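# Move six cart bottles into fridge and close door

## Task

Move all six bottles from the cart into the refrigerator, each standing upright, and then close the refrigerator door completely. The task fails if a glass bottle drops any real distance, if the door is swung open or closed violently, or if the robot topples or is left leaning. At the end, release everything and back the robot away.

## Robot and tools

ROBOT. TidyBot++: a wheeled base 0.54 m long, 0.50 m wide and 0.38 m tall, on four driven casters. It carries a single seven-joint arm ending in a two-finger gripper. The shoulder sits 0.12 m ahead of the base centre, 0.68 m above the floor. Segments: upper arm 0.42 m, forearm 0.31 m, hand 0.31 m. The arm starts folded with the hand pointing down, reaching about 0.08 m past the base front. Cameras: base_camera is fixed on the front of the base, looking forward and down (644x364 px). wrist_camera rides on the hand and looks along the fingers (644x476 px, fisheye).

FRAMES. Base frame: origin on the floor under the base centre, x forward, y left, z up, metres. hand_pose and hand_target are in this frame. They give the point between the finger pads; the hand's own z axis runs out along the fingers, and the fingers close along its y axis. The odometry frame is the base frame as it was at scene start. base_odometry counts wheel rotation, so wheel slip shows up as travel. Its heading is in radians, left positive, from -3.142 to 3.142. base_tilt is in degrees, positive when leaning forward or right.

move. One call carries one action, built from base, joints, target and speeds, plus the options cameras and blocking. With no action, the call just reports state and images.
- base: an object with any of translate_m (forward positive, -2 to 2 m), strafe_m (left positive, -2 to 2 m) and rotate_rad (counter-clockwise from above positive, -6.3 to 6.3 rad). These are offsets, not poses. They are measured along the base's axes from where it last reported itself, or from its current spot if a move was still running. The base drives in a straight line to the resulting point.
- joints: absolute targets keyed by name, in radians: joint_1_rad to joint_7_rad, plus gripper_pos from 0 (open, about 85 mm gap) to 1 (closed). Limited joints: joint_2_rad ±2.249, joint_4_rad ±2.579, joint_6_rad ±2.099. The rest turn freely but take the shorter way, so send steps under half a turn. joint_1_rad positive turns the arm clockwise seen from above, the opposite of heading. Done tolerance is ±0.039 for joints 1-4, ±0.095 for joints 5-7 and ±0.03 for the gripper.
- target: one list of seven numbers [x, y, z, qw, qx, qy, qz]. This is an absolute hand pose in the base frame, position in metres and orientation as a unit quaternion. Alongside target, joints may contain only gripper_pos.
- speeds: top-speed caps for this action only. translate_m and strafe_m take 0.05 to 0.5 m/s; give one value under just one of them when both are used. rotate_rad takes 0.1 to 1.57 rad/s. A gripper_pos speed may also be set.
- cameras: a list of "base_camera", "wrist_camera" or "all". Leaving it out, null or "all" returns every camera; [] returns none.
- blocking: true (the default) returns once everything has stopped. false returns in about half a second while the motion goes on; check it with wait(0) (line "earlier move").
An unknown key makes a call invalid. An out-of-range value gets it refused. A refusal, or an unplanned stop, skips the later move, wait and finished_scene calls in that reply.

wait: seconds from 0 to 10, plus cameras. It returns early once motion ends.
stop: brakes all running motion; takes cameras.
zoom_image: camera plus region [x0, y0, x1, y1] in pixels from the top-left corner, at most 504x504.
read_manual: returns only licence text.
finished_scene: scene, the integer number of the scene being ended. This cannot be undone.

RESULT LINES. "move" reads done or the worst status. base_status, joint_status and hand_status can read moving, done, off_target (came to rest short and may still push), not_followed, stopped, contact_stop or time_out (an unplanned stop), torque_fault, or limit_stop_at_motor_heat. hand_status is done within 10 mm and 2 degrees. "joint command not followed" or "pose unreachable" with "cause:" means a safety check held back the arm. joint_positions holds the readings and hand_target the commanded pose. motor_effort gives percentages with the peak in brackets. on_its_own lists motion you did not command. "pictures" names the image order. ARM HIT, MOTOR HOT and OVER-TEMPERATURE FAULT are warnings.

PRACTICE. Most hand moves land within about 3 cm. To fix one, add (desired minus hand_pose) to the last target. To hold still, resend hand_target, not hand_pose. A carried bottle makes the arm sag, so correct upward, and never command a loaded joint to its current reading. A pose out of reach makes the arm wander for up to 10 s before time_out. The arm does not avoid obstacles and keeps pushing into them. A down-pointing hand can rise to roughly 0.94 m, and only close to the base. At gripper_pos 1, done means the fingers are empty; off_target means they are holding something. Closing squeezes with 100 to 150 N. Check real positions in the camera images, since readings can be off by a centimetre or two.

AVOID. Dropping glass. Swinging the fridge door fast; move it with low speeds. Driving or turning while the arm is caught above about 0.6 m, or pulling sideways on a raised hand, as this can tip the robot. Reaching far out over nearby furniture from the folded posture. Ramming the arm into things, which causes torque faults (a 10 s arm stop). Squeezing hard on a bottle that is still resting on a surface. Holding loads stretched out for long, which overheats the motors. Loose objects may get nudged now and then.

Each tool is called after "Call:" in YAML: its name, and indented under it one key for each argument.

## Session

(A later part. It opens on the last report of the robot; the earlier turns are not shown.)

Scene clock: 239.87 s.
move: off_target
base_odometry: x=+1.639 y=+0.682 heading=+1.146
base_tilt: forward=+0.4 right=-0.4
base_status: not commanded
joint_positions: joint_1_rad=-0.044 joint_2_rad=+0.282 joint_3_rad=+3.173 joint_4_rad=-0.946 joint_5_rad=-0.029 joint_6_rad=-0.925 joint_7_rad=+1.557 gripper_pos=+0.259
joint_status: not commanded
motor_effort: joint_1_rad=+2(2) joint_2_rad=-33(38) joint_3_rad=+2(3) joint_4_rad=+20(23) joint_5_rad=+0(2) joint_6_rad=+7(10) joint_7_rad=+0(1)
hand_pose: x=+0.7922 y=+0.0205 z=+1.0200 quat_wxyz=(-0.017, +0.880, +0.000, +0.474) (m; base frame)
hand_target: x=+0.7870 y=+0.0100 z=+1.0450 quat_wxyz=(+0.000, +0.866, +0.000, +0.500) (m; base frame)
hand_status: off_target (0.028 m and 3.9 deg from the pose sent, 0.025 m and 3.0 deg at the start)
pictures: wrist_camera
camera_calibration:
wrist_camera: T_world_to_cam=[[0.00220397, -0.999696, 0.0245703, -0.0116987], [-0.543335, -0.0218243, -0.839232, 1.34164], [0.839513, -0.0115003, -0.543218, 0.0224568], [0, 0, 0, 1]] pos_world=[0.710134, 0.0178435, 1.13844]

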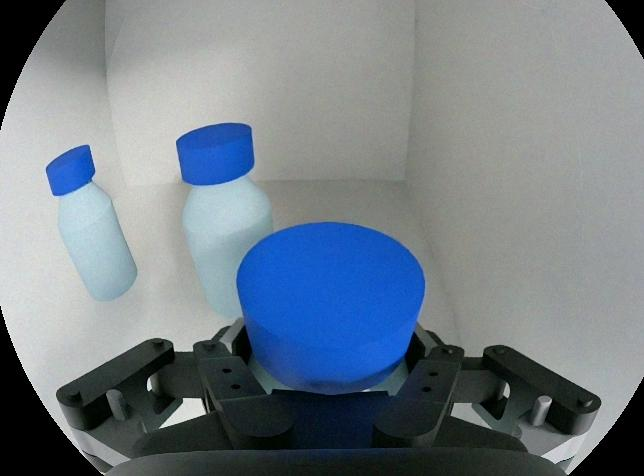

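Call:
move:
  target: [0.787,0.015,1.02,0,0.866,0,0.5]
  cameras: []

Call:
move:
  joints: {"gripper_pos":0.1}
  cameras: ["wrist_camera"]

Call:
move:
  base: {"translate_m":-0.12}
  speeds: {"translate_m":0.2}
  cameras: ["wrist_camera"]

Call:
move:
  base: {"translate_m":-0.10}
  target: [0.52,0.03,1.08,0,0.866,0,0.5]
  cameras: ["base_camera","wrist_camera"]

Scene clock: 243.10 s.
move: off_target
base_odometry: x=+1.639 y=+0.682 heading=+1.146
base_tilt: forward=+0.4 right=-0.4
base_status: not commanded
joint_positions: joint_1_rad=-0.047 joint_2_rad=+0.243 joint_3_rad=+3.173 joint_4_rad=-1.042 joint_5_rad=-0.026 joint_6_rad=-0.823 joint_7_rad=+1.557 gripper_pos=+0.259
joint_status: not commanded
motor_effort: joint_1_rad=+2(3) joint_2_rad=-28(32) joint_3_rad=+2(3) joint_4_rad=+18(20) joint_5_rad=+0(2) joint_6_rad=+5(7) joint_7_rad=+0(1)
hand_pose: x=+0.7893 y=+0.0205 z=+1.0195 quat_wxyz=(-0.017, +0.869, +0.000, +0.494) (m; base frame)
hand_target: x=+0.7870 y=+0.0150 z=+1.0200 quat_wxyz=(+0.000, +0.866, +0.000, +0.500) (m; base frame)
hand_status: off_target (0.006 m and 2.1 deg from the pose sent, 0.008 m and 3.9 deg at the start)
pictures: none
No camera images: "cameras" was empty.

Scene clock: 244.00 s.
move: done
base_odometry: x=+1.639 y=+0.682 heading=+1.146
base_tilt: forward=+0.4 right=-0.4
base_status: not commanded
joint_positions: joint_1_rad=-0.047 joint_2_rad=+0.243 joint_3_rad=+3.174 joint_4_rad=-1.060 joint_5_rad=-0.022 joint_6_rad=-0.823 joint_7_rad=+1.557 gripper_pos=+0.100
joint_status: all done
motor_effort: joint_1_rad=+1(3) joint_2_rad=-30(31) joint_3_rad=+1(3) joint_4_rad=+20(21) joint_5_rad=+0(1) joint_6_rad=+8(8) joint_7_rad=+0(1)
hand_pose: x=+0.7880 y=+0.0195 z=+1.0092 quat_wxyz=(-0.014, +0.874, +0.000, +0.486) (m; base frame)
hand_target: x=+0.7870 y=+0.0150 z=+1.0200 quat_wxyz=(+0.000, +0.866, +0.000, +0.500) (m; base frame)
hand_status: not commanded
pictures: wrist_camera
camera_calibration:
wrist_camera: T_world_to_cam=[[-0.000284702, -0.99957, 0.0293374, -0.0152801], [-0.519718, -0.0249161, -0.853975, 1.32658], [0.854338, -0.0154903, -0.519487, -0.0153882], [0, 0, 0, 1]] pos_world=[0.702591, 0.0175414, 1.12532]

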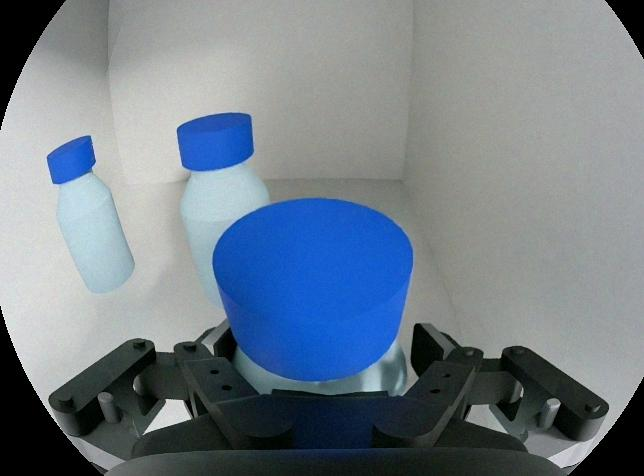

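Scene clock: 245.33 s.
move: done
base_odometry: x=+1.590 y=+0.573 heading=+1.147
base_tilt: forward=+0.4 right=-0.4
base_status: done
joint_positions: joint_1_rad=-0.047 joint_2_rad=+0.238 joint_3_rad=+3.174 joint_4_rad=-1.061 joint_5_rad=-0.021 joint_6_rad=-0.823 joint_7_rad=+1.557 gripper_pos=+0.100
joint_status: not commanded
motor_effort: joint_1_rad=+1(2) joint_2_rad=-30(35) joint_3_rad=+1(2) joint_4_rad=+21(21) joint_5_rad=+0(1) joint_6_rad=+8(8) joint_7_rad=+1(1)
hand_pose: x=+0.7862 y=+0.0194 z=+1.0125 quat_wxyz=(-0.014, +0.873, +0.000, +0.488) (m; base frame)
hand_target: x=+0.7870 y=+0.0150 z=+1.0200 quat_wxyz=(+0.000, +0.866, +0.000, +0.500) (m; base frame)
hand_status: not commanded
pictures: wrist_camera
camera_calibration:
wrist_camera: T_world_to_cam=[[-0.000327559, -0.999559, 0.0296913, -0.0157426], [-0.515563, -0.0252722, -0.856479, 1.32775], [0.856851, -0.0155883, -0.515328, -0.0183987], [0, 0, 0, 1]] pos_world=[0.700301, 0.0175329, 1.12818]

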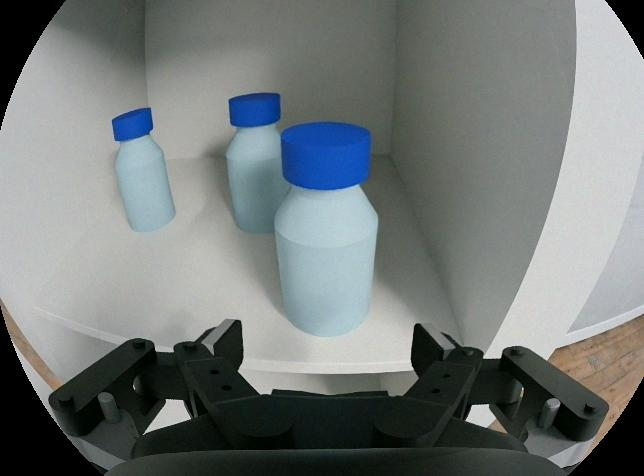

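Scene clock: 247.13 s.
move: off_target
base_odometry: x=+1.549 y=+0.481 heading=+1.148
base_tilt: forward=+0.4 right=-0.4
base_status: done
joint_positions: joint_1_rad=+0.005 joint_2_rad=-0.323 joint_3_rad=+3.050 joint_4_rad=-1.367 joint_5_rad=+0.001 joint_6_rad=-0.997 joint_7_rad=+1.534 gripper_pos=+0.100
joint_status: not commanded
motor_effort: joint_1_rad=+1(1) joint_2_rad=-8(35) joint_3_rad=+2(2) joint_4_rad=+19(23) joint_5_rad=+0(1) joint_6_rad=+8(8) joint_7_rad=+0(1)
hand_pose: x=+0.5317 y=+0.0472 z=+1.0969 quat_wxyz=(-0.018, +0.852, +0.027, +0.522) (m; base frame)
hand_target: x=+0.5200 y=+0.0300 z=+1.0800 quat_wxyz=(+0.000, +0.866, +0.000, +0.500) (m; base frame)
hand_status: off_target (0.027 m and 4.8 deg from the pose sent, 0.275 m and 2.3 deg at the start)
pictures: base_camera, wrist_camera
camera_calibration:
wrist_camera: T_world_to_cam=[[0.0458348, -0.997664, 0.0506593, -0.0382375], [-0.442966, -0.0657525, -0.894124, 1.27417], [0.895366, 0.0185416, -0.444945, 0.144349], [0, 0, 0, 1]] pos_world=[0.436922, 0.0429554, 1.20543]

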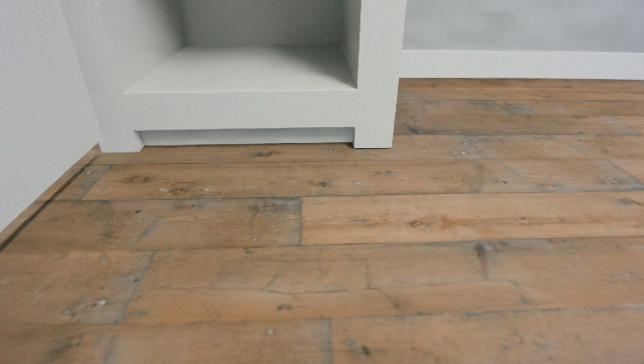

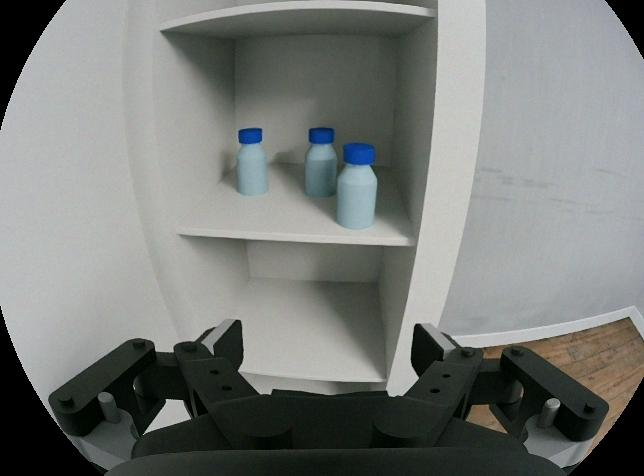

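Call:
move:
  base: {"translate_m":-0.673,"strafe_m":0.518,"rotate_rad":-2.678}
  target: [0.52,0.05,1.10,0,0.866,0,0.5]

Scene clock: 256.43 s.
move: off_target
base_odometry: x=+0.800 y=+0.080 heading=-1.530
base_tilt: forward=+0.4 right=-0.4
base_status: done
joint_positions: joint_1_rad=+0.032 joint_2_rad=-0.304 joint_3_rad=+2.966 joint_4_rad=-1.301 joint_5_rad=+0.051 joint_6_rad=-1.065 joint_7_rad=+1.473 gripper_pos=+0.100
joint_status: not commanded
motor_effort: joint_1_rad=+0(2) joint_2_rad=-8(11) joint_3_rad=+2(3) joint_4_rad=+19(20) joint_5_rad=+0(1) joint_6_rad=+7(8) joint_7_rad=+0(2)
hand_pose: x=+0.5260 y=+0.0658 z=+1.1050 quat_wxyz=(-0.012, +0.857, +0.029, +0.514) (m; base frame)
hand_target: x=+0.5200 y=+0.0500 z=+1.1000 quat_wxyz=(+0.000, +0.866, +0.000, +0.500) (m; base frame)
hand_status: off_target (0.018 m and 4.1 deg from the pose sent, 0.012 m and 4.8 deg at the start)
pictures: base_camera, wrist_camera
camera_calibration:
wrist_camera: T_world_to_cam=[[0.0443409, -0.997071, 0.062309, -0.0319166], [-0.460383, -0.0757469, -0.884483, 1.27924], [0.886612, 0.0105328, -0.462393, 0.177137], [0, 0, 0, 1]] pos_world=[0.433304, 0.0632096, 1.21536]

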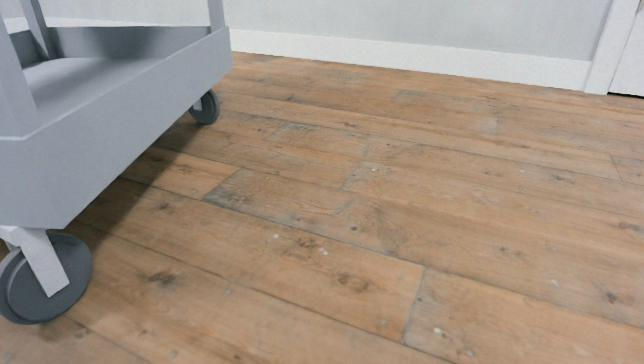

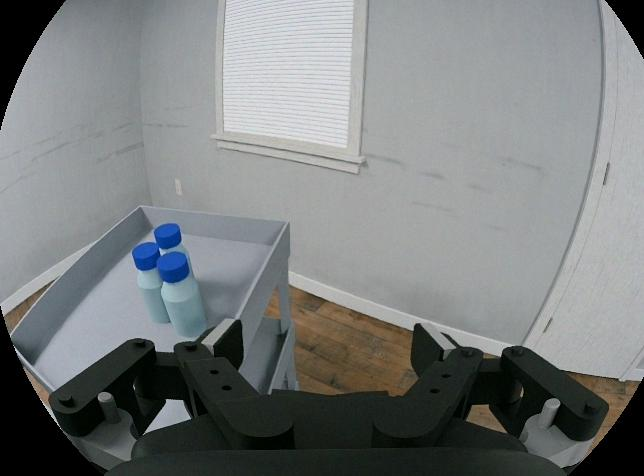

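Call:
move:
  base: {"translate_m":0.12}
  target: [0.692,0.33,0.96,-0.138,0.8325,0.2387,0.4806]
  cameras: ["wrist_camera"]

Scene clock: 262.93 s.
move: off_target
base_odometry: x=+0.805 y=-0.040 heading=-1.531
base_tilt: forward=+0.4 right=-0.4
base_status: done
joint_positions: joint_1_rad=-0.318 joint_2_rad=+0.192 joint_3_rad=+2.947 joint_4_rad=-1.311 joint_5_rad=+0.047 joint_6_rad=-0.634 joint_7_rad=+1.559 gripper_pos=+0.100
joint_status: not commanded
motor_effort: joint_1_rad=+0(1) joint_2_rad=-29(32) joint_3_rad=+0(3) joint_4_rad=+21(23) joint_5_rad=-1(1) joint_6_rad=+7(8) joint_7_rad=+0(1)
hand_pose: x=+0.6980 y=+0.3038 z=+0.9516 quat_wxyz=(-0.119, +0.848, +0.216, +0.468) (m; base frame)
hand_target: x=+0.6920 y=+0.3300 z=+0.9600 quat_wxyz=(-0.138, +0.832, +0.239, +0.481) (m; base frame)
hand_status: off_target (0.028 m and 4.1 deg from the pose sent, 0.344 m and 28.5 deg at the start)
pictures: wrist_camera
camera_calibration:
wrist_camera: T_world_to_cam=[[0.465948, -0.883143, 0.0543274, -0.114005], [-0.443303, -0.286144, -0.849473, 1.2595], [0.765751, 0.371727, -0.524828, -0.0147258], [0, 0, 0, 1]] pos_world=[0.622738, 0.26519, 1.06838]

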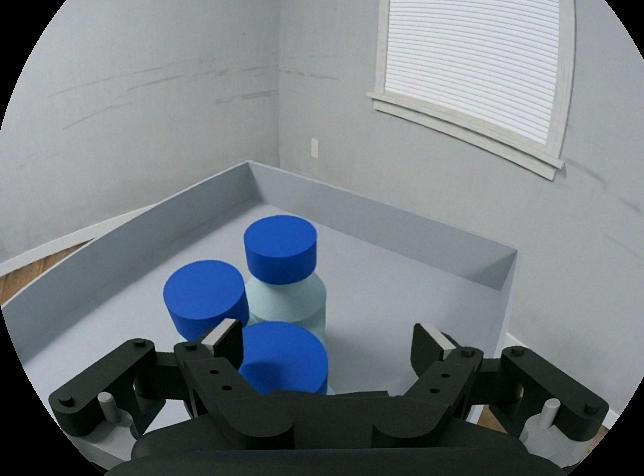

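Call:
move:
  target: [0.695,0.335,0.955,-0.171,0.8138,0.2962,0.4699]
  joints: {"gripper_pos":0}
  cameras: ["wrist_camera"]

Scene clock: 269.13 s.
move: off_target
base_odometry: x=+0.805 y=-0.040 heading=-1.531
base_tilt: forward=+0.4 right=-0.4
base_status: not commanded
joint_positions: joint_1_rad=-0.191 joint_2_rad=+0.223 joint_3_rad=+2.832 joint_4_rad=-1.310 joint_5_rad=-0.203 joint_6_rad=-0.632 joint_7_rad=+1.894 gripper_pos=+0.000
joint_status: all done
motor_effort: joint_1_rad=+0(2) joint_2_rad=-29(29) joint_3_rad=-1(1) joint_4_rad=+21(22) joint_5_rad=-2(3) joint_6_rad=+7(7) joint_7_rad=+0(1)
hand_pose: x=+0.6892 y=+0.3308 z=+0.9429 quat_wxyz=(-0.160, +0.825, +0.292, +0.457) (m; base frame)
hand_target: x=+0.6950 y=+0.3350 z=+0.9550 quat_wxyz=(-0.171, +0.814, +0.296, +0.470) (m; base frame)
hand_status: off_target (0.014 m and 2.3 deg from the pose sent, 0.032 m and 11.6 deg at the start)
pictures: wrist_camera
camera_calibration:
wrist_camera: T_world_to_cam=[[0.615848, -0.785817, 0.0567764, -0.223349], [-0.381509, -0.360489, -0.851175, 1.23954], [0.689335, 0.502534, -0.521802, -0.0160671], [0, 0, 0, 1]] pos_world=[0.621519, 0.279402, 1.05936]

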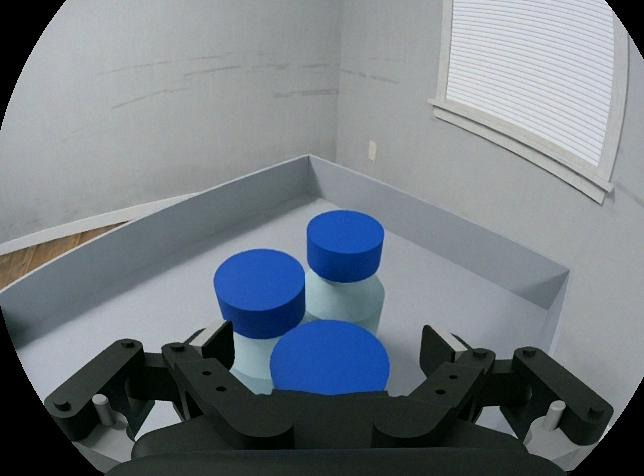

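Call:
move:
  target: [0.698,0.337,0.92,-0.171,0.8138,0.2962,0.4699]
  cameras: ["wrist_camera"]

Scene clock: 275.07 s.
move: off_target
base_odometry: x=+0.805 y=-0.040 heading=-1.531
base_tilt: forward=+0.4 right=-0.4
base_status: not commanded
joint_positions: joint_1_rad=-0.153 joint_2_rad=+0.240 joint_3_rad=+2.780 joint_4_rad=-1.383 joint_5_rad=-0.218 joint_6_rad=-0.551 joint_7_rad=+1.930 gripper_pos=+0.000
joint_status: not commanded
motor_effort: joint_1_rad=+1(1) joint_2_rad=-29(30) joint_3_rad=-1(2) joint_4_rad=+20(22) joint_5_rad=-2(3) joint_6_rad=+7(8) joint_7_rad=+1(1)
hand_pose: x=+0.6904 y=+0.3368 z=+0.9148 quat_wxyz=(-0.164, +0.823, +0.298, +0.455) (m; base frame)
hand_target: x=+0.6980 y=+0.3370 z=+0.9200 quat_wxyz=(-0.171, +0.814, +0.296, +0.470) (m; base frame)
hand_status: off_target (0.009 m and 2.1 deg from the pose sent, 0.025 m and 2.3 deg at the start)
pictures: wrist_camera
camera_calibration:
wrist_camera: T_world_to_cam=[[0.627896, -0.776331, 0.0552852, -0.22793], [-0.377277, -0.365731, -0.850825, 1.21677], [0.680742, 0.513372, -0.522533, -0.0316232], [0, 0, 0, 1]] pos_world=[0.623701, 0.284294, 1.03133]

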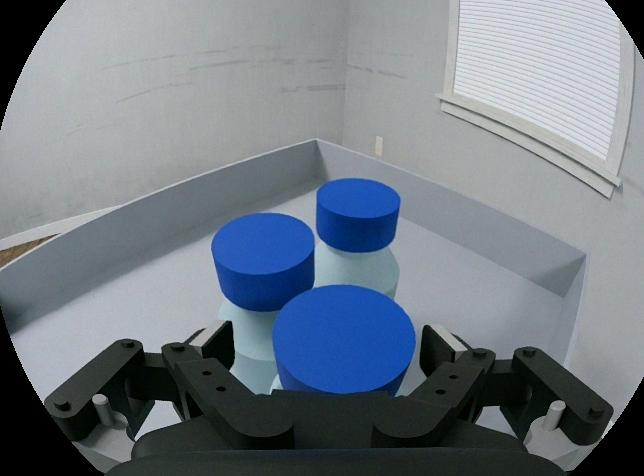

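Call:
move:
  base: {"translate_m":0.004,"strafe_m":-0.005}
  target: [0.700,0.336,0.890,-0.171,0.8138,0.2962,0.4699]
  cameras: ["wrist_camera"]

Scene clock: 277.97 s.
move: off_target
base_odometry: x=+0.800 y=-0.044 heading=-1.531
base_tilt: forward=+0.4 right=-0.4
base_status: done
joint_positions: joint_1_rad=-0.094 joint_2_rad=+0.261 joint_3_rad=+2.710 joint_4_rad=-1.463 joint_5_rad=-0.222 joint_6_rad=-0.460 joint_7_rad=+1.960 gripper_pos=+0.000
joint_status: not commanded
motor_effort: joint_1_rad=+1(2) joint_2_rad=-29(30) joint_3_rad=-2(2) joint_4_rad=+21(22) joint_5_rad=-1(2) joint_6_rad=+7(7) joint_7_rad=+0(1)
hand_pose: x=+0.6931 y=+0.3360 z=+0.8840 quat_wxyz=(-0.166, +0.822, +0.299, +0.455) (m; base frame)
hand_target: x=+0.7000 y=+0.3360 z=+0.8900 quat_wxyz=(-0.171, +0.814, +0.296, +0.470) (m; base frame)
hand_status: off_target (0.009 m and 2.1 deg from the pose sent, 0.027 m and 2.1 deg at the start)
pictures: wrist_camera
camera_calibration:
wrist_camera: T_world_to_cam=[[0.630437, -0.774359, 0.0540143, -0.229873], [-0.377183, -0.36641, -0.850574, 1.1912], [0.678441, 0.51586, -0.523074, -0.0479928], [0, 0, 0, 1]] pos_world=[0.62678, 0.283221, 1.00051]

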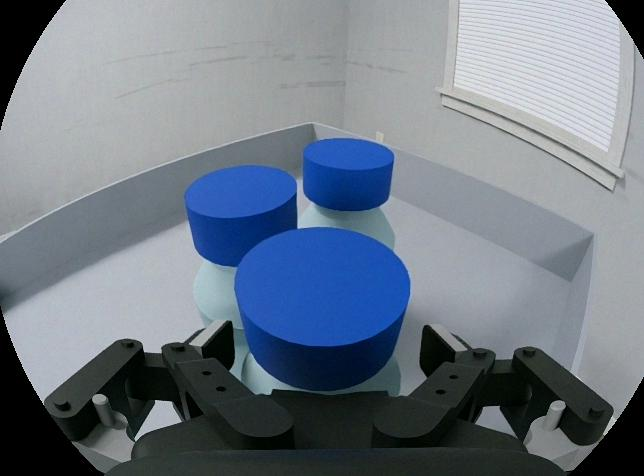

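Call:
move:
  target: [0.702,0.338,0.883,-0.171,0.8138,0.2962,0.4699]
  cameras: []

Call:
move:
  joints: {"gripper_pos":0.6}
  cameras: ["wrist_camera"]

Scene clock: 280.23 s.
move: done
base_odometry: x=+0.800 y=-0.044 heading=-1.531
base_tilt: forward=+0.4 right=-0.4
base_status: not commanded
joint_positions: joint_1_rad=-0.085 joint_2_rad=+0.267 joint_3_rad=+2.689 joint_4_rad=-1.470 joint_5_rad=-0.222 joint_6_rad=-0.436 joint_7_rad=+1.960 gripper_pos=+0.000
joint_status: not commanded
motor_effort: joint_1_rad=+0(1) joint_2_rad=-29(30) joint_3_rad=-2(2) joint_4_rad=+20(22) joint_5_rad=-1(2) joint_6_rad=+7(7) joint_7_rad=+1(1)
hand_pose: x=+0.6938 y=+0.3411 z=+0.8832 quat_wxyz=(-0.170, +0.819, +0.298, +0.459) (m; base frame)
hand_target: x=+0.7020 y=+0.3380 z=+0.8830 quat_wxyz=(-0.171, +0.814, +0.296, +0.470) (m; base frame)
hand_status: done (0.009 m and 1.4 deg from the pose sent, 0.009 m and 2.1 deg at the start)
pictures: none
No camera images: "cameras" was empty.

Scene clock: 281.10 s.
move: off_target
base_odometry: x=+0.800 y=-0.044 heading=-1.531
base_tilt: forward=+0.4 right=-0.4
base_status: not commanded
joint_positions: joint_1_rad=-0.083 joint_2_rad=+0.264 joint_3_rad=+2.688 joint_4_rad=-1.467 joint_5_rad=-0.223 joint_6_rad=-0.421 joint_7_rad=+1.960 gripper_pos=+0.341
joint_status: gripper_pos off_target (ended at +0.341, target +0.600)
motor_effort: joint_1_rad=+0(1) joint_2_rad=-25(29) joint_3_rad=-2(3) joint_4_rad=+19(23) joint_5_rad=-1(2) joint_6_rad=+5(8) joint_7_rad=+1(1)
hand_pose: x=+0.6967 y=+0.3410 z=+0.8909 quat_wxyz=(-0.170, +0.815, +0.295, +0.468) (m; base frame)
hand_target: x=+0.7020 y=+0.3380 z=+0.8830 quat_wxyz=(-0.171, +0.814, +0.296, +0.470) (m; base frame)
hand_status: not commanded
pictures: wrist_camera
camera_calibration:
wrist_camera: T_world_to_cam=[[0.627507, -0.776845, 0.0524065, -0.224325], [-0.356963, -0.346852, -0.867336, 1.19443], [0.691963, 0.525552, -0.494957, -0.0871724], [0, 0, 0, 1]] pos_world=[0.627452, 0.285838, 1.00458]

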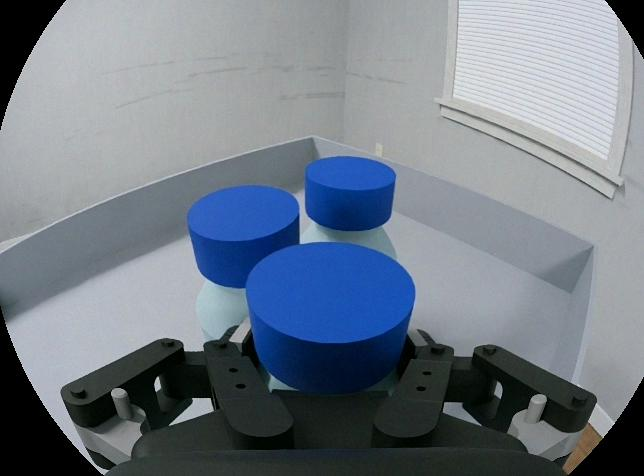

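Call:
move:
  joints: {"gripper_pos":0}
  cameras: []

Call:
move:
  target: [0.700,0.335,0.873,-0.171,0.8138,0.2962,0.4699]
  cameras: []

Call:
move:
  joints: {"gripper_pos":0.6}
  cameras: ["wrist_camera"]

Scene clock: 283.50 s.
move: done
base_odometry: x=+0.800 y=-0.044 heading=-1.531
base_tilt: forward=+0.3 right=-0.4
base_status: not commanded
joint_positions: joint_1_rad=-0.083 joint_2_rad=+0.270 joint_3_rad=+2.688 joint_4_rad=-1.474 joint_5_rad=-0.223 joint_6_rad=-0.421 joint_7_rad=+1.960 gripper_pos=+0.000
joint_status: all done
motor_effort: joint_1_rad=+0(1) joint_2_rad=-29(29) joint_3_rad=-2(3) joint_4_rad=+21(22) joint_5_rad=-1(2) joint_6_rad=+7(7) joint_7_rad=+1(1)
hand_pose: x=+0.6965 y=+0.3406 z=+0.8831 quat_wxyz=(-0.171, +0.818, +0.295, +0.463) (m; base frame)
hand_target: x=+0.7020 y=+0.3380 z=+0.8830 quat_wxyz=(-0.171, +0.814, +0.296, +0.470) (m; base frame)
hand_status: not commanded
pictures: none
No camera images: "cameras" was empty.

Scene clock: 284.23 s.
move: done
base_odometry: x=+0.800 y=-0.044 heading=-1.531
base_tilt: forward=+0.4 right=-0.5
base_status: not commanded
joint_positions: joint_1_rad=-0.047 joint_2_rad=+0.273 joint_3_rad=+2.650 joint_4_rad=-1.507 joint_5_rad=-0.223 joint_6_rad=-0.398 joint_7_rad=+1.969 gripper_pos=+0.000
joint_status: not commanded
motor_effort: joint_1_rad=+1(1) joint_2_rad=-29(29) joint_3_rad=-2(3) joint_4_rad=+21(22) joint_5_rad=-2(2) joint_6_rad=+7(7) joint_7_rad=+0(1)
hand_pose: x=+0.6936 y=+0.3376 z=+0.8716 quat_wxyz=(-0.172, +0.820, +0.296, +0.459) (m; base frame)
hand_target: x=+0.7000 y=+0.3350 z=+0.8730 quat_wxyz=(-0.171, +0.814, +0.296, +0.470) (m; base frame)
hand_status: done (0.007 m and 1.5 deg from the pose sent, 0.012 m and 1.0 deg at the start)
pictures: none
No camera images: "cameras" was empty.

Scene clock: 285.10 s.
move: off_target
base_odometry: x=+0.800 y=-0.044 heading=-1.531
base_tilt: forward=+0.4 right=-0.4
base_status: not commanded
joint_positions: joint_1_rad=-0.044 joint_2_rad=+0.273 joint_3_rad=+2.650 joint_4_rad=-1.507 joint_5_rad=-0.224 joint_6_rad=-0.396 joint_7_rad=+1.969 gripper_pos=+0.241
joint_status: gripper_pos off_target (ended at +0.241, target +0.600)
motor_effort: joint_1_rad=+0(2) joint_2_rad=-27(28) joint_3_rad=-2(4) joint_4_rad=+20(21) joint_5_rad=-2(3) joint_6_rad=+6(7) joint_7_rad=+0(1)
hand_pose: x=+0.6950 y=+0.3358 z=+0.8724 quat_wxyz=(-0.171, +0.820, +0.294, +0.460) (m; base frame)
hand_target: x=+0.7000 y=+0.3350 z=+0.8730 quat_wxyz=(-0.171, +0.814, +0.296, +0.470) (m; base frame)
hand_status: not commanded
pictures: wrist_camera
camera_calibration:
wrist_camera: T_world_to_cam=[[0.626937, -0.7778, 0.0444663, -0.218728], [-0.373446, -0.350122, -0.859042, 1.18125], [0.683731, 0.521959, -0.509971, -0.072339], [0, 0, 0, 1]] pos_world=[0.627721, 0.281213, 0.987576]

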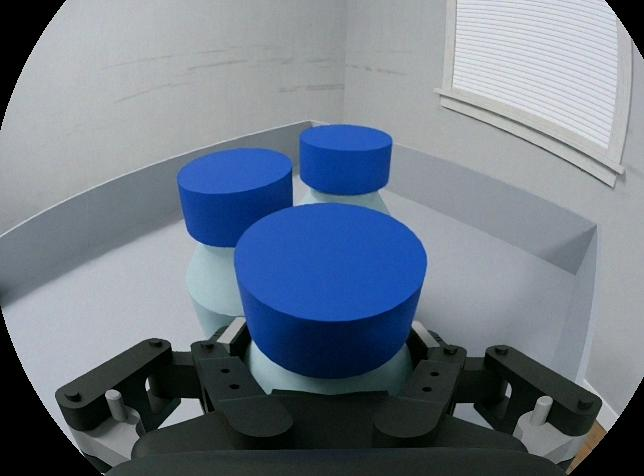

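Call:
move:
  target: [0.67,0.32,1.08,-0.138,0.8325,0.2387,0.4806]
  cameras: []

Call:
move:
  base: {"translate_m":-0.495,"strafe_m":0.769,"rotate_rad":2.679}
  target: [0.52,0.03,1.08,0,0.866,0,0.5]
  cameras: ["base_camera","wrist_camera"]

Scene clock: 289.07 s.
move: off_target
base_odometry: x=+0.800 y=-0.044 heading=-1.531
base_tilt: forward=+0.3 right=-0.4
base_status: not commanded
joint_positions: joint_1_rad=-0.364 joint_2_rad=+0.259 joint_3_rad=+2.956 joint_4_rad=-0.923 joint_5_rad=-0.033 joint_6_rad=-0.958 joint_7_rad=+1.652 gripper_pos=+0.241
joint_status: not commanded
motor_effort: joint_1_rad=+1(1) joint_2_rad=-34(37) joint_3_rad=+0(4) joint_4_rad=+24(27) joint_5_rad=-1(3) joint_6_rad=+10(11) joint_7_rad=+0(1)
hand_pose: x=+0.6852 y=+0.3338 z=+1.0436 quat_wxyz=(-0.147, +0.837, +0.256, +0.461) (m; base frame)
hand_target: x=+0.6700 y=+0.3200 z=+1.0800 quat_wxyz=(-0.138, +0.832, +0.239, +0.481) (m; base frame)
hand_status: off_target (0.042 m and 3.3 deg from the pose sent, 0.210 m and 7.8 deg at the start)
pictures: none
No camera images: "cameras" was empty.

Scene clock: 292.77 s.
move: off_target
base_odometry: x=+1.549 y=+0.481 heading=+1.148
base_tilt: forward=+0.4 right=-0.4
base_status: done
joint_positions: joint_1_rad=+0.008 joint_2_rad=-0.308 joint_3_rad=+3.027 joint_4_rad=-1.390 joint_5_rad=+0.006 joint_6_rad=-1.017 joint_7_rad=+1.534 gripper_pos=+0.241
joint_status: not commanded
motor_effort: joint_1_rad=+0(5) joint_2_rad=-11(37) joint_3_rad=+2(4) joint_4_rad=+23(24) joint_5_rad=+0(3) joint_6_rad=+10(11) joint_7_rad=+0(1)
hand_pose: x=+0.5338 y=+0.0554 z=+1.0718 quat_wxyz=(-0.016, +0.867, +0.037, +0.497) (m; base frame)
hand_target: x=+0.5200 y=+0.0300 z=+1.0800 quat_wxyz=(+0.000, +0.866, +0.000, +0.500) (m; base frame)
hand_status: off_target (0.030 m and 4.6 deg from the pose sent, 0.348 m and 34.4 deg at the start)
pictures: base_camera, wrist_camera
camera_calibration:
wrist_camera: T_world_to_cam=[[0.0633804, -0.99603, 0.0625075, -0.0509957], [-0.493223, -0.0857118, -0.86567, 1.2506], [0.867591, 0.0240363, -0.496697, 0.201156], [0, 0, 0, 1]] pos_world=[0.445534, 0.0515626, 1.18571]

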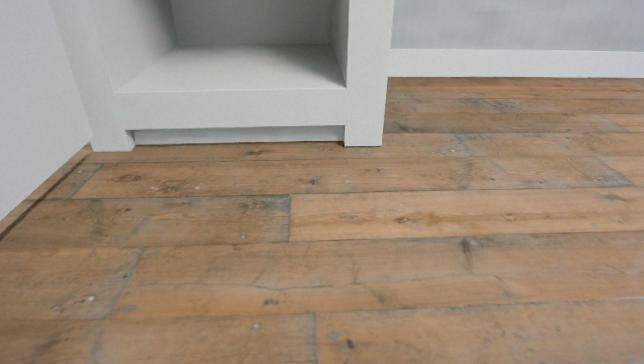

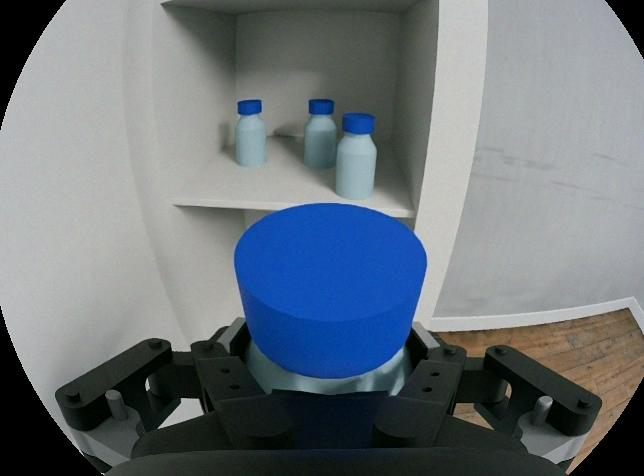

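Call:
move:
  base: {"translate_m":0.257,"strafe_m":0.028}
  target: [0.785,0.247,1.085,-0.087,0.853,0.150,0.492]
  speeds: {"translate_m":0.25}
  cameras: ["wrist_camera","base_camera"]

Scene clock: 298.53 s.
move: off_target
base_odometry: x=+1.628 y=+0.727 heading=+1.149
base_tilt: forward=+0.4 right=-0.4
base_status: done
joint_positions: joint_1_rad=-0.332 joint_2_rad=+0.486 joint_3_rad=+3.110 joint_4_rad=-0.546 joint_5_rad=+0.006 joint_6_rad=-1.101 joint_7_rad=+1.534 gripper_pos=+0.241
joint_status: not commanded
motor_effort: joint_1_rad=+0(2) joint_2_rad=-42(46) joint_3_rad=+0(3) joint_4_rad=+23(25) joint_5_rad=+0(1) joint_6_rad=+10(11) joint_7_rad=+0(1)
hand_pose: x=+0.8036 y=+0.2512 z=+1.0495 quat_wxyz=(-0.098, +0.865, +0.137, +0.473) (m; base frame)
hand_target: x=+0.7850 y=+0.2470 z=+1.0850 quat_wxyz=(-0.087, +0.853, +0.150, +0.492) (m; base frame)
hand_status: off_target (0.040 m and 3.2 deg from the pose sent, 0.316 m and 15.4 deg at the start)
pictures: base_camera, wrist_camera
camera_calibration:
wrist_camera: T_world_to_cam=[[0.316938, -0.948343, 0.014028, -0.0365484], [-0.49531, -0.178111, -0.850262, 1.38985], [0.808838, 0.262532, -0.526173, -0.0304401], [0, 0, 0, 1]] pos_world=[0.724613, 0.220879, 1.16624]

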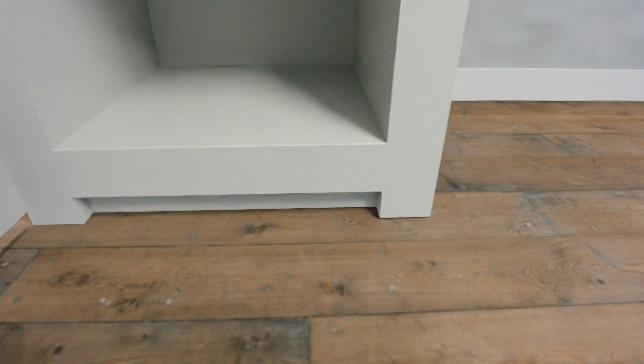

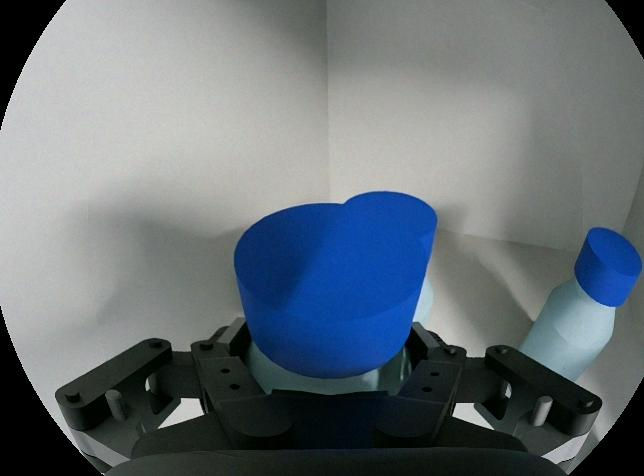

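Call:
move:
  cameras: ["wrist_camera"]

Scene clock: 308.03 s.
base_odometry: x=+1.628 y=+0.727 heading=+1.149
base_tilt: forward=+0.4 right=-0.4
base_status: done
joint_positions: joint_1_rad=-0.332 joint_2_rad=+0.486 joint_3_rad=+3.110 joint_4_rad=-0.546 joint_5_rad=+0.006 joint_6_rad=-1.101 joint_7_rad=+1.534 gripper_pos=+0.241
joint_status: not commanded
motor_effort: joint_1_rad=+0(2) joint_2_rad=-42(46) joint_3_rad=+0(3) joint_4_rad=+23(25) joint_5_rad=+0(1) joint_6_rad=+10(11) joint_7_rad=+0(1)
hand_pose: x=+0.8035 y=+0.2512 z=+1.0495 quat_wxyz=(-0.098, +0.865, +0.137, +0.473) (m; base frame)
hand_target: x=+0.7850 y=+0.2470 z=+1.0850 quat_wxyz=(-0.087, +0.853, +0.150, +0.492) (m; base frame)
hand_status: off_target (0.040 m and 3.2 deg from the pose sent, 0.316 m and 15.4 deg at the start)
pictures: wrist_camera
camera_calibration:
wrist_camera: T_world_to_cam=[[0.316941, -0.948341, 0.0140331, -0.036557], [-0.495432, -0.178157, -0.850181, 1.38984], [0.808762, 0.262505, -0.526304, -0.030227], [0, 0, 0, 1]] pos_world=[0.724602, 0.220875, 1.16622]

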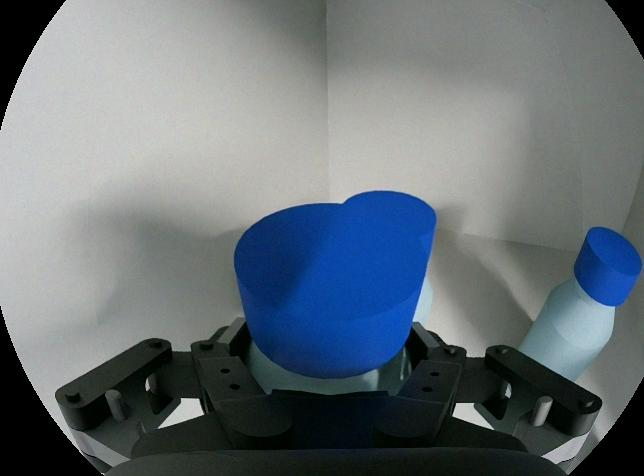

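Call:
move:
  target: [0.785,0.247,1.045,-0.087,0.853,0.150,0.492]
  cameras: ["wrist_camera"]

Call:
move:
  target: [0.785,0.247,1.02,-0.087,0.853,0.150,0.492]
  cameras: ["wrist_camera"]

Scene clock: 311.13 s.
move: off_target
base_odometry: x=+1.628 y=+0.727 heading=+1.149
base_tilt: forward=+0.4 right=-0.4
base_status: not commanded
joint_positions: joint_1_rad=-0.332 joint_2_rad=+0.412 joint_3_rad=+3.108 joint_4_rad=-0.769 joint_5_rad=+0.006 joint_6_rad=-0.982 joint_7_rad=+1.534 gripper_pos=+0.241
joint_status: not commanded
motor_effort: joint_1_rad=-1(1) joint_2_rad=-37(42) joint_3_rad=+0(1) joint_4_rad=+21(23) joint_5_rad=-1(1) joint_6_rad=+7(10) joint_7_rad=+1(1)
hand_pose: x=+0.7912 y=+0.2499 z=+1.0134 quat_wxyz=(-0.096, +0.871, +0.140, +0.460) (m; base frame)
hand_target: x=+0.7850 y=+0.2470 z=+1.0450 quat_wxyz=(-0.087, +0.853, +0.150, +0.492) (m; base frame)
hand_status: off_target (0.032 m and 4.5 deg from the pose sent, 0.020 m and 3.2 deg at the start)
pictures: wrist_camera
camera_calibration:
wrist_camera: T_world_to_cam=[[0.321064, -0.946908, 0.0168352, -0.0398568], [-0.51737, -0.190256, -0.834344, 1.35716], [0.79325, 0.259168, -0.550986, -0.000809226], [0, 0, 0, 1]] pos_world=[0.715592, 0.220677, 1.13256]

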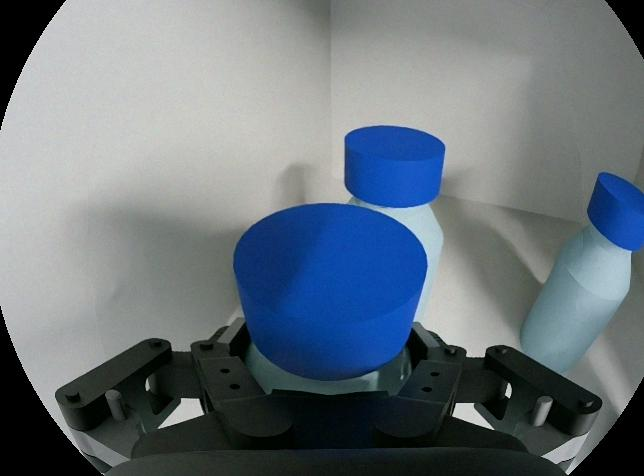

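Scene clock: 312.13 s.
move: off_target
base_odometry: x=+1.628 y=+0.727 heading=+1.149
base_tilt: forward=+0.4 right=-0.4
base_status: not commanded
joint_positions: joint_1_rad=-0.331 joint_2_rad=+0.366 joint_3_rad=+3.104 joint_4_rad=-0.881 joint_5_rad=+0.014 joint_6_rad=-0.872 joint_7_rad=+1.534 gripper_pos=+0.241
joint_status: not commanded
motor_effort: joint_1_rad=-2(3) joint_2_rad=-33(37) joint_3_rad=-1(2) joint_4_rad=+18(21) joint_5_rad=-3(3) joint_6_rad=+6(7) joint_7_rad=+0(1)
hand_pose: x=+0.7877 y=+0.2495 z=+1.0125 quat_wxyz=(-0.097, +0.861, +0.141, +0.479) (m; base frame)
hand_target: x=+0.7850 y=+0.2470 z=+1.0200 quat_wxyz=(-0.087, +0.853, +0.150, +0.492) (m; base frame)
hand_status: off_target (0.008 m and 2.3 deg from the pose sent, 0.010 m and 4.5 deg at the start)
pictures: wrist_camera
camera_calibration:
wrist_camera: T_world_to_cam=[[0.321536, -0.946629, 0.0225284, -0.0452363], [-0.480714, -0.183687, -0.857423, 1.34742], [0.8158, 0.264863, -0.51412, -0.054911], [0, 0, 0, 1]] pos_world=[0.707063, 0.219224, 1.12809]

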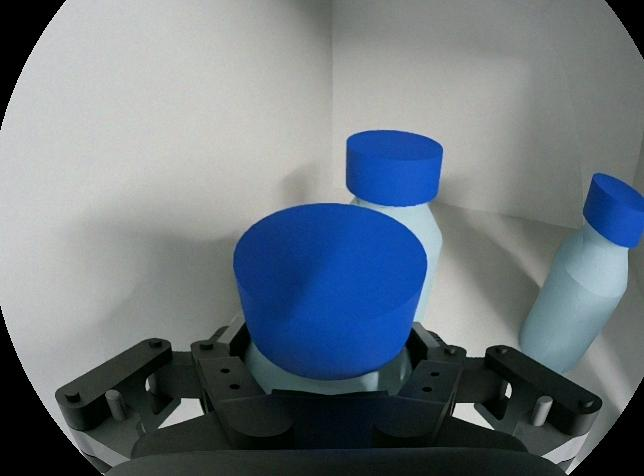

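Call:
move:
  joints: {"gripper_pos":0.1}
  cameras: ["wrist_camera"]

Call:
move:
  base: {"translate_m":-0.15}
  speeds: {"translate_m":0.2}
  cameras: ["wrist_camera"]

Scene clock: 314.23 s.
move: done
base_odometry: x=+1.628 y=+0.727 heading=+1.149
base_tilt: forward=+0.4 right=-0.4
base_status: not commanded
joint_positions: joint_1_rad=-0.331 joint_2_rad=+0.366 joint_3_rad=+3.092 joint_4_rad=-0.896 joint_5_rad=+0.014 joint_6_rad=-0.872 joint_7_rad=+1.534 gripper_pos=+0.100
joint_status: all done
motor_effort: joint_1_rad=+0(3) joint_2_rad=-34(35) joint_3_rad=+0(2) joint_4_rad=+19(22) joint_5_rad=-1(3) joint_6_rad=+8(8) joint_7_rad=+0(1)
hand_pose: x=+0.7843 y=+0.2554 z=+1.0048 quat_wxyz=(-0.100, +0.863, +0.145, +0.473) (m; base frame)
hand_target: x=+0.7850 y=+0.2470 z=+1.0200 quat_wxyz=(-0.087, +0.853, +0.150, +0.492) (m; base frame)
hand_status: not commanded
pictures: wrist_camera
camera_calibration:
wrist_camera: T_world_to_cam=[[0.332688, -0.942848, 0.0188826, -0.0444196], [-0.49065, -0.190159, -0.850354, 1.34262], [0.805345, 0.273638, -0.525872, -0.039877], [0, 0, 0, 1]] pos_world=[0.705648, 0.224341, 1.12157]

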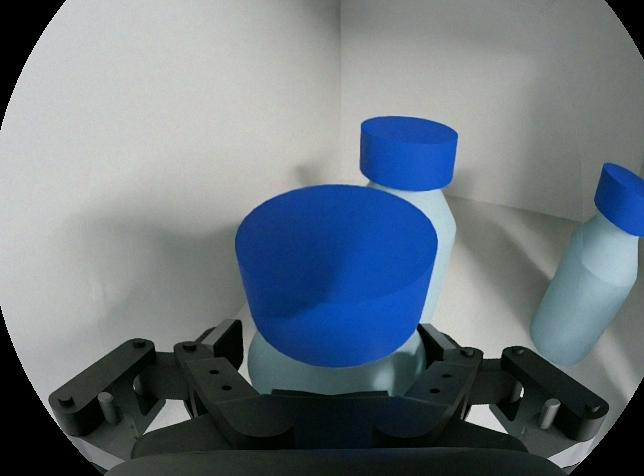

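Scene clock: 315.73 s.
move: done
base_odometry: x=+1.567 y=+0.590 heading=+1.149
base_tilt: forward=+0.3 right=-0.4
base_status: done
joint_positions: joint_1_rad=-0.328 joint_2_rad=+0.358 joint_3_rad=+3.090 joint_4_rad=-0.896 joint_5_rad=+0.015 joint_6_rad=-0.872 joint_7_rad=+1.534 gripper_pos=+0.100
joint_status: not commanded
motor_effort: joint_1_rad=+0(2) joint_2_rad=-34(39) joint_3_rad=+0(2) joint_4_rad=+20(21) joint_5_rad=+0(2) joint_6_rad=+7(8) joint_7_rad=+0(1)
hand_pose: x=+0.7823 y=+0.2532 z=+1.0101 quat_wxyz=(-0.100, +0.862, +0.144, +0.476) (m; base frame)
hand_target: x=+0.7850 y=+0.2470 z=+1.0200 quat_wxyz=(-0.087, +0.853, +0.150, +0.492) (m; base frame)
hand_status: not commanded
pictures: wrist_camera
camera_calibration:
wrist_camera: T_world_to_cam=[[0.330964, -0.943452, 0.0190009, -0.0445446], [-0.484977, -0.187334, -0.854227, 1.3445], [0.809482, 0.273503, -0.519553, -0.0444958], [0, 0, 0, 1]] pos_world=[0.702811, 0.222015, 1.12623]

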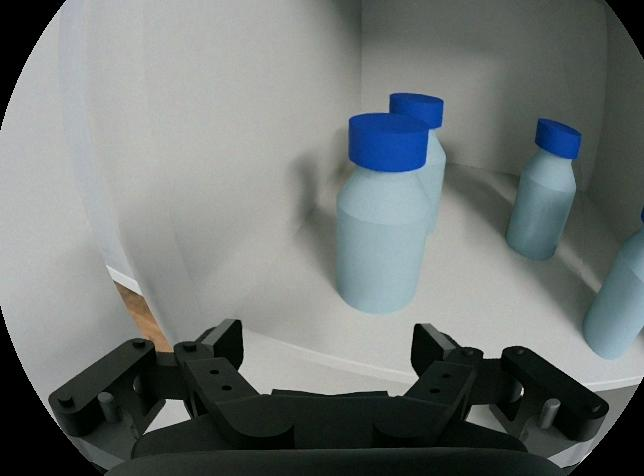

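Call:
move:
  base: {"translate_m":-0.1}
  target: [0.52,0.03,1.08,0,0.866,0,0.5]
  joints: {"gripper_pos":0}
  cameras: []

Call:
move:
  base: {"translate_m":-0.522,"strafe_m":0.144,"rotate_rad":-2.678}
  cameras: ["wrist_camera","base_camera"]

Scene clock: 320.03 s.
move: off_target
base_odometry: x=+1.526 y=+0.499 heading=+1.149
base_tilt: forward=+0.3 right=-0.4
base_status: done
joint_positions: joint_1_rad=+0.005 joint_2_rad=-0.322 joint_3_rad=+3.050 joint_4_rad=-1.367 joint_5_rad=+0.015 joint_6_rad=-0.998 joint_7_rad=+1.533 gripper_pos=+0.000
joint_status: all done
motor_effort: joint_1_rad=+0(2) joint_2_rad=-8(39) joint_3_rad=+2(2) joint_4_rad=+19(23) joint_5_rad=+0(1) joint_6_rad=+8(8) joint_7_rad=+0(1)
hand_pose: x=+0.5322 y=+0.0432 z=+1.0967 quat_wxyz=(-0.011, +0.852, +0.026, +0.522) (m; base frame)
hand_target: x=+0.5200 y=+0.0300 z=+1.0800 quat_wxyz=(+0.000, +0.866, +0.000, +0.500) (m; base frame)
hand_status: off_target (0.025 m and 4.4 deg from the pose sent, 0.351 m and 20.4 deg at the start)
pictures: none
No camera images: "cameras" was empty.

Scene clock: 323.53 s.
move: done
base_odometry: x=+1.180 y=+0.082 heading=-1.529
base_tilt: forward=+0.4 right=-0.4
base_status: done
joint_positions: joint_1_rad=+0.014 joint_2_rad=-0.326 joint_3_rad=+3.040 joint_4_rad=-1.370 joint_5_rad=+0.015 joint_6_rad=-0.999 joint_7_rad=+1.533 gripper_pos=+0.000
joint_status: not commanded
motor_effort: joint_1_rad=+0(2) joint_2_rad=-8(12) joint_3_rad=+2(4) joint_4_rad=+18(21) joint_5_rad=+0(1) joint_6_rad=+8(8) joint_7_rad=+0(1)
hand_pose: x=+0.5303 y=+0.0449 z=+1.0957 quat_wxyz=(-0.010, +0.853, +0.028, +0.522) (m; base frame)
hand_target: x=+0.5200 y=+0.0300 z=+1.0800 quat_wxyz=(+0.000, +0.866, +0.000, +0.500) (m; base frame)
hand_status: not commanded
pictures: base_camera, wrist_camera
camera_calibration:
wrist_camera: T_world_to_cam=[[0.0383129, -0.99715, 0.064994, -0.0521291], [-0.444589, -0.0752596, -0.892568, 1.27187], [0.894915, 0.00530122, -0.446205, 0.147349], [0, 0, 0, 1]] pos_world=[0.435592, 0.0429589, 1.20437]

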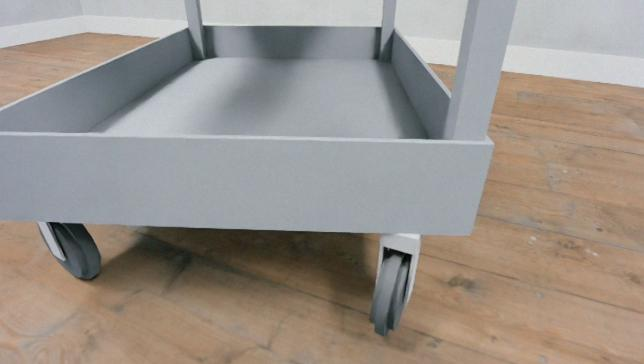

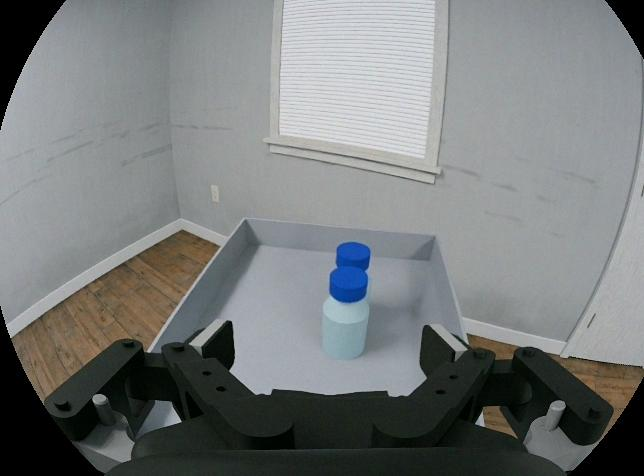

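Call:
move:
  base: {"translate_m":0.12}
  target: [0.69,0.015,0.95,0,0.866,0,0.5]
  cameras: ["wrist_camera"]

Scene clock: 328.03 s.
move: off_target
base_odometry: x=+1.185 y=-0.038 heading=-1.530
base_tilt: forward=+0.3 right=-0.4
base_status: done
joint_positions: joint_1_rad=-0.010 joint_2_rad=-0.019 joint_3_rad=+3.117 joint_4_rad=-1.590 joint_5_rad=+0.027 joint_6_rad=-0.580 joint_7_rad=+1.533 gripper_pos=+0.000
joint_status: not commanded
motor_effort: joint_1_rad=+1(1) joint_2_rad=-21(28) joint_3_rad=+1(3) joint_4_rad=+20(24) joint_5_rad=-1(1) joint_6_rad=+8(8) joint_7_rad=+0(1)
hand_pose: x=+0.6851 y=+0.0162 z=+0.9318 quat_wxyz=(-0.005, +0.880, +0.005, +0.475) (m; base frame)
hand_target: x=+0.6900 y=+0.0150 z=+0.9500 quat_wxyz=(+0.000, +0.866, +0.000, +0.500) (m; base frame)
hand_status: off_target (0.019 m and 3.3 deg from the pose sent, 0.218 m and 4.4 deg at the start)
pictures: wrist_camera
camera_calibration:
wrist_camera: T_world_to_cam=[[-0.0000001896, -0.998736, 0.0502691, -0.0360594], [-0.54057, -0.0422913, -0.840236, 1.2087], [0.841299, -0.0271741, -0.539886, 0.0604151], [0, 0, 0, 1]] pos_world=[0.602562, 0.0167455, 1.05003]

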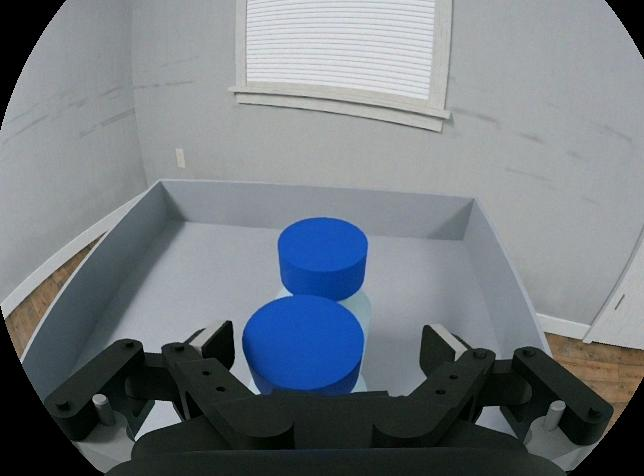

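Call:
move:
  base: {"strafe_m":0.009}
  target: [0.708,0.015,0.91,0,0.866,0,0.5]
  cameras: ["wrist_camera"]

Scene clock: 331.77 s.
move: done
base_odometry: x=+1.194 y=-0.038 heading=-1.530
base_tilt: forward=+0.4 right=-0.4
base_status: done
joint_positions: joint_1_rad=-0.023 joint_2_rad=+0.015 joint_3_rad=+3.128 joint_4_rad=-1.661 joint_5_rad=+0.044 joint_6_rad=-0.449 joint_7_rad=+1.518 gripper_pos=+0.000
joint_status: not commanded
motor_effort: joint_1_rad=+0(2) joint_2_rad=-23(24) joint_3_rad=+1(2) joint_4_rad=+22(22) joint_5_rad=+0(1) joint_6_rad=+7(8) joint_7_rad=+0(1)
hand_pose: x=+0.7021 y=+0.0167 z=+0.9056 quat_wxyz=(-0.004, +0.874, +0.005, +0.487) (m; base frame)
hand_target: x=+0.7080 y=+0.0150 z=+0.9100 quat_wxyz=(+0.000, +0.866, +0.000, +0.500) (m; base frame)
hand_status: done (0.008 m and 1.9 deg from the pose sent, 0.032 m and 3.3 deg at the start)
pictures: wrist_camera
camera_calibration:
wrist_camera: T_world_to_cam=[[-0.001464, -0.998613, 0.0526271, -0.0353289], [-0.518615, -0.0442384, -0.853862, 1.19285], [0.855006, -0.0285433, -0.517831, 0.00232622], [0, 0, 0, 1]] pos_world=[0.616589, 0.0175562, 1.02159]

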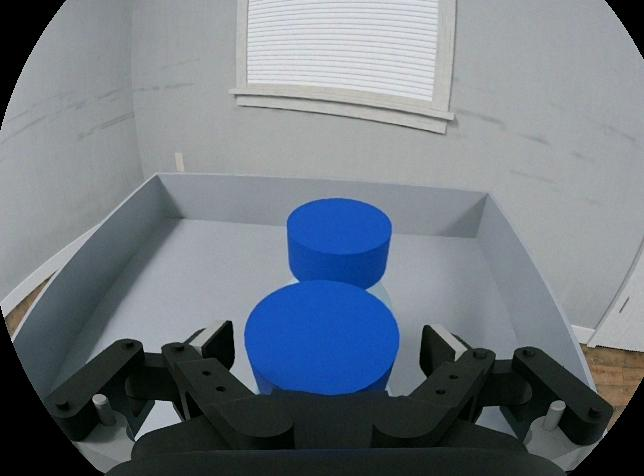

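Call:
move:
  target: [0.708,0.015,0.88,0,0.866,0,0.5]
  cameras: ["wrist_camera"]

Scene clock: 334.23 s.
move: done
base_odometry: x=+1.194 y=-0.038 heading=-1.530
base_tilt: forward=+0.4 right=-0.4
base_status: not commanded
joint_positions: joint_1_rad=-0.029 joint_2_rad=+0.023 joint_3_rad=+3.137 joint_4_rad=-1.747 joint_5_rad=+0.070 joint_6_rad=-0.355 joint_7_rad=+1.490 gripper_pos=+0.000
joint_status: not commanded
motor_effort: joint_1_rad=+0(1) joint_2_rad=-22(24) joint_3_rad=+1(1) joint_4_rad=+21(22) joint_5_rad=+0(1) joint_6_rad=+7(8) joint_7_rad=+0(1)
hand_pose: x=+0.7015 y=+0.0134 z=+0.8771 quat_wxyz=(-0.001, +0.873, +0.002, +0.488) (m; base frame)
hand_target: x=+0.7080 y=+0.0150 z=+0.8800 quat_wxyz=(+0.000, +0.866, +0.000, +0.500) (m; base frame)
hand_status: done (0.007 m and 1.7 deg from the pose sent, 0.026 m and 1.9 deg at the start)
pictures: wrist_camera
camera_calibration:
wrist_camera: T_world_to_cam=[[-0.00958678, -0.998487, 0.0541464, -0.0327312], [-0.517212, -0.0413916, -0.854856, 1.16794], [0.855803, -0.0362005, -0.516033, -0.0139637], [0, 0, 0, 1]] pos_world=[0.615711, 0.0151559, 0.992989]

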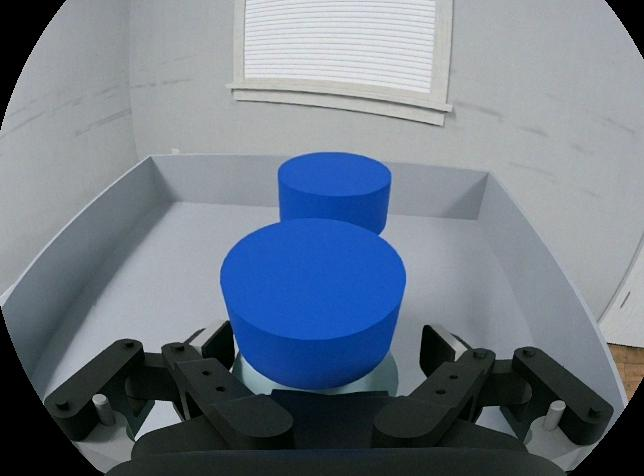

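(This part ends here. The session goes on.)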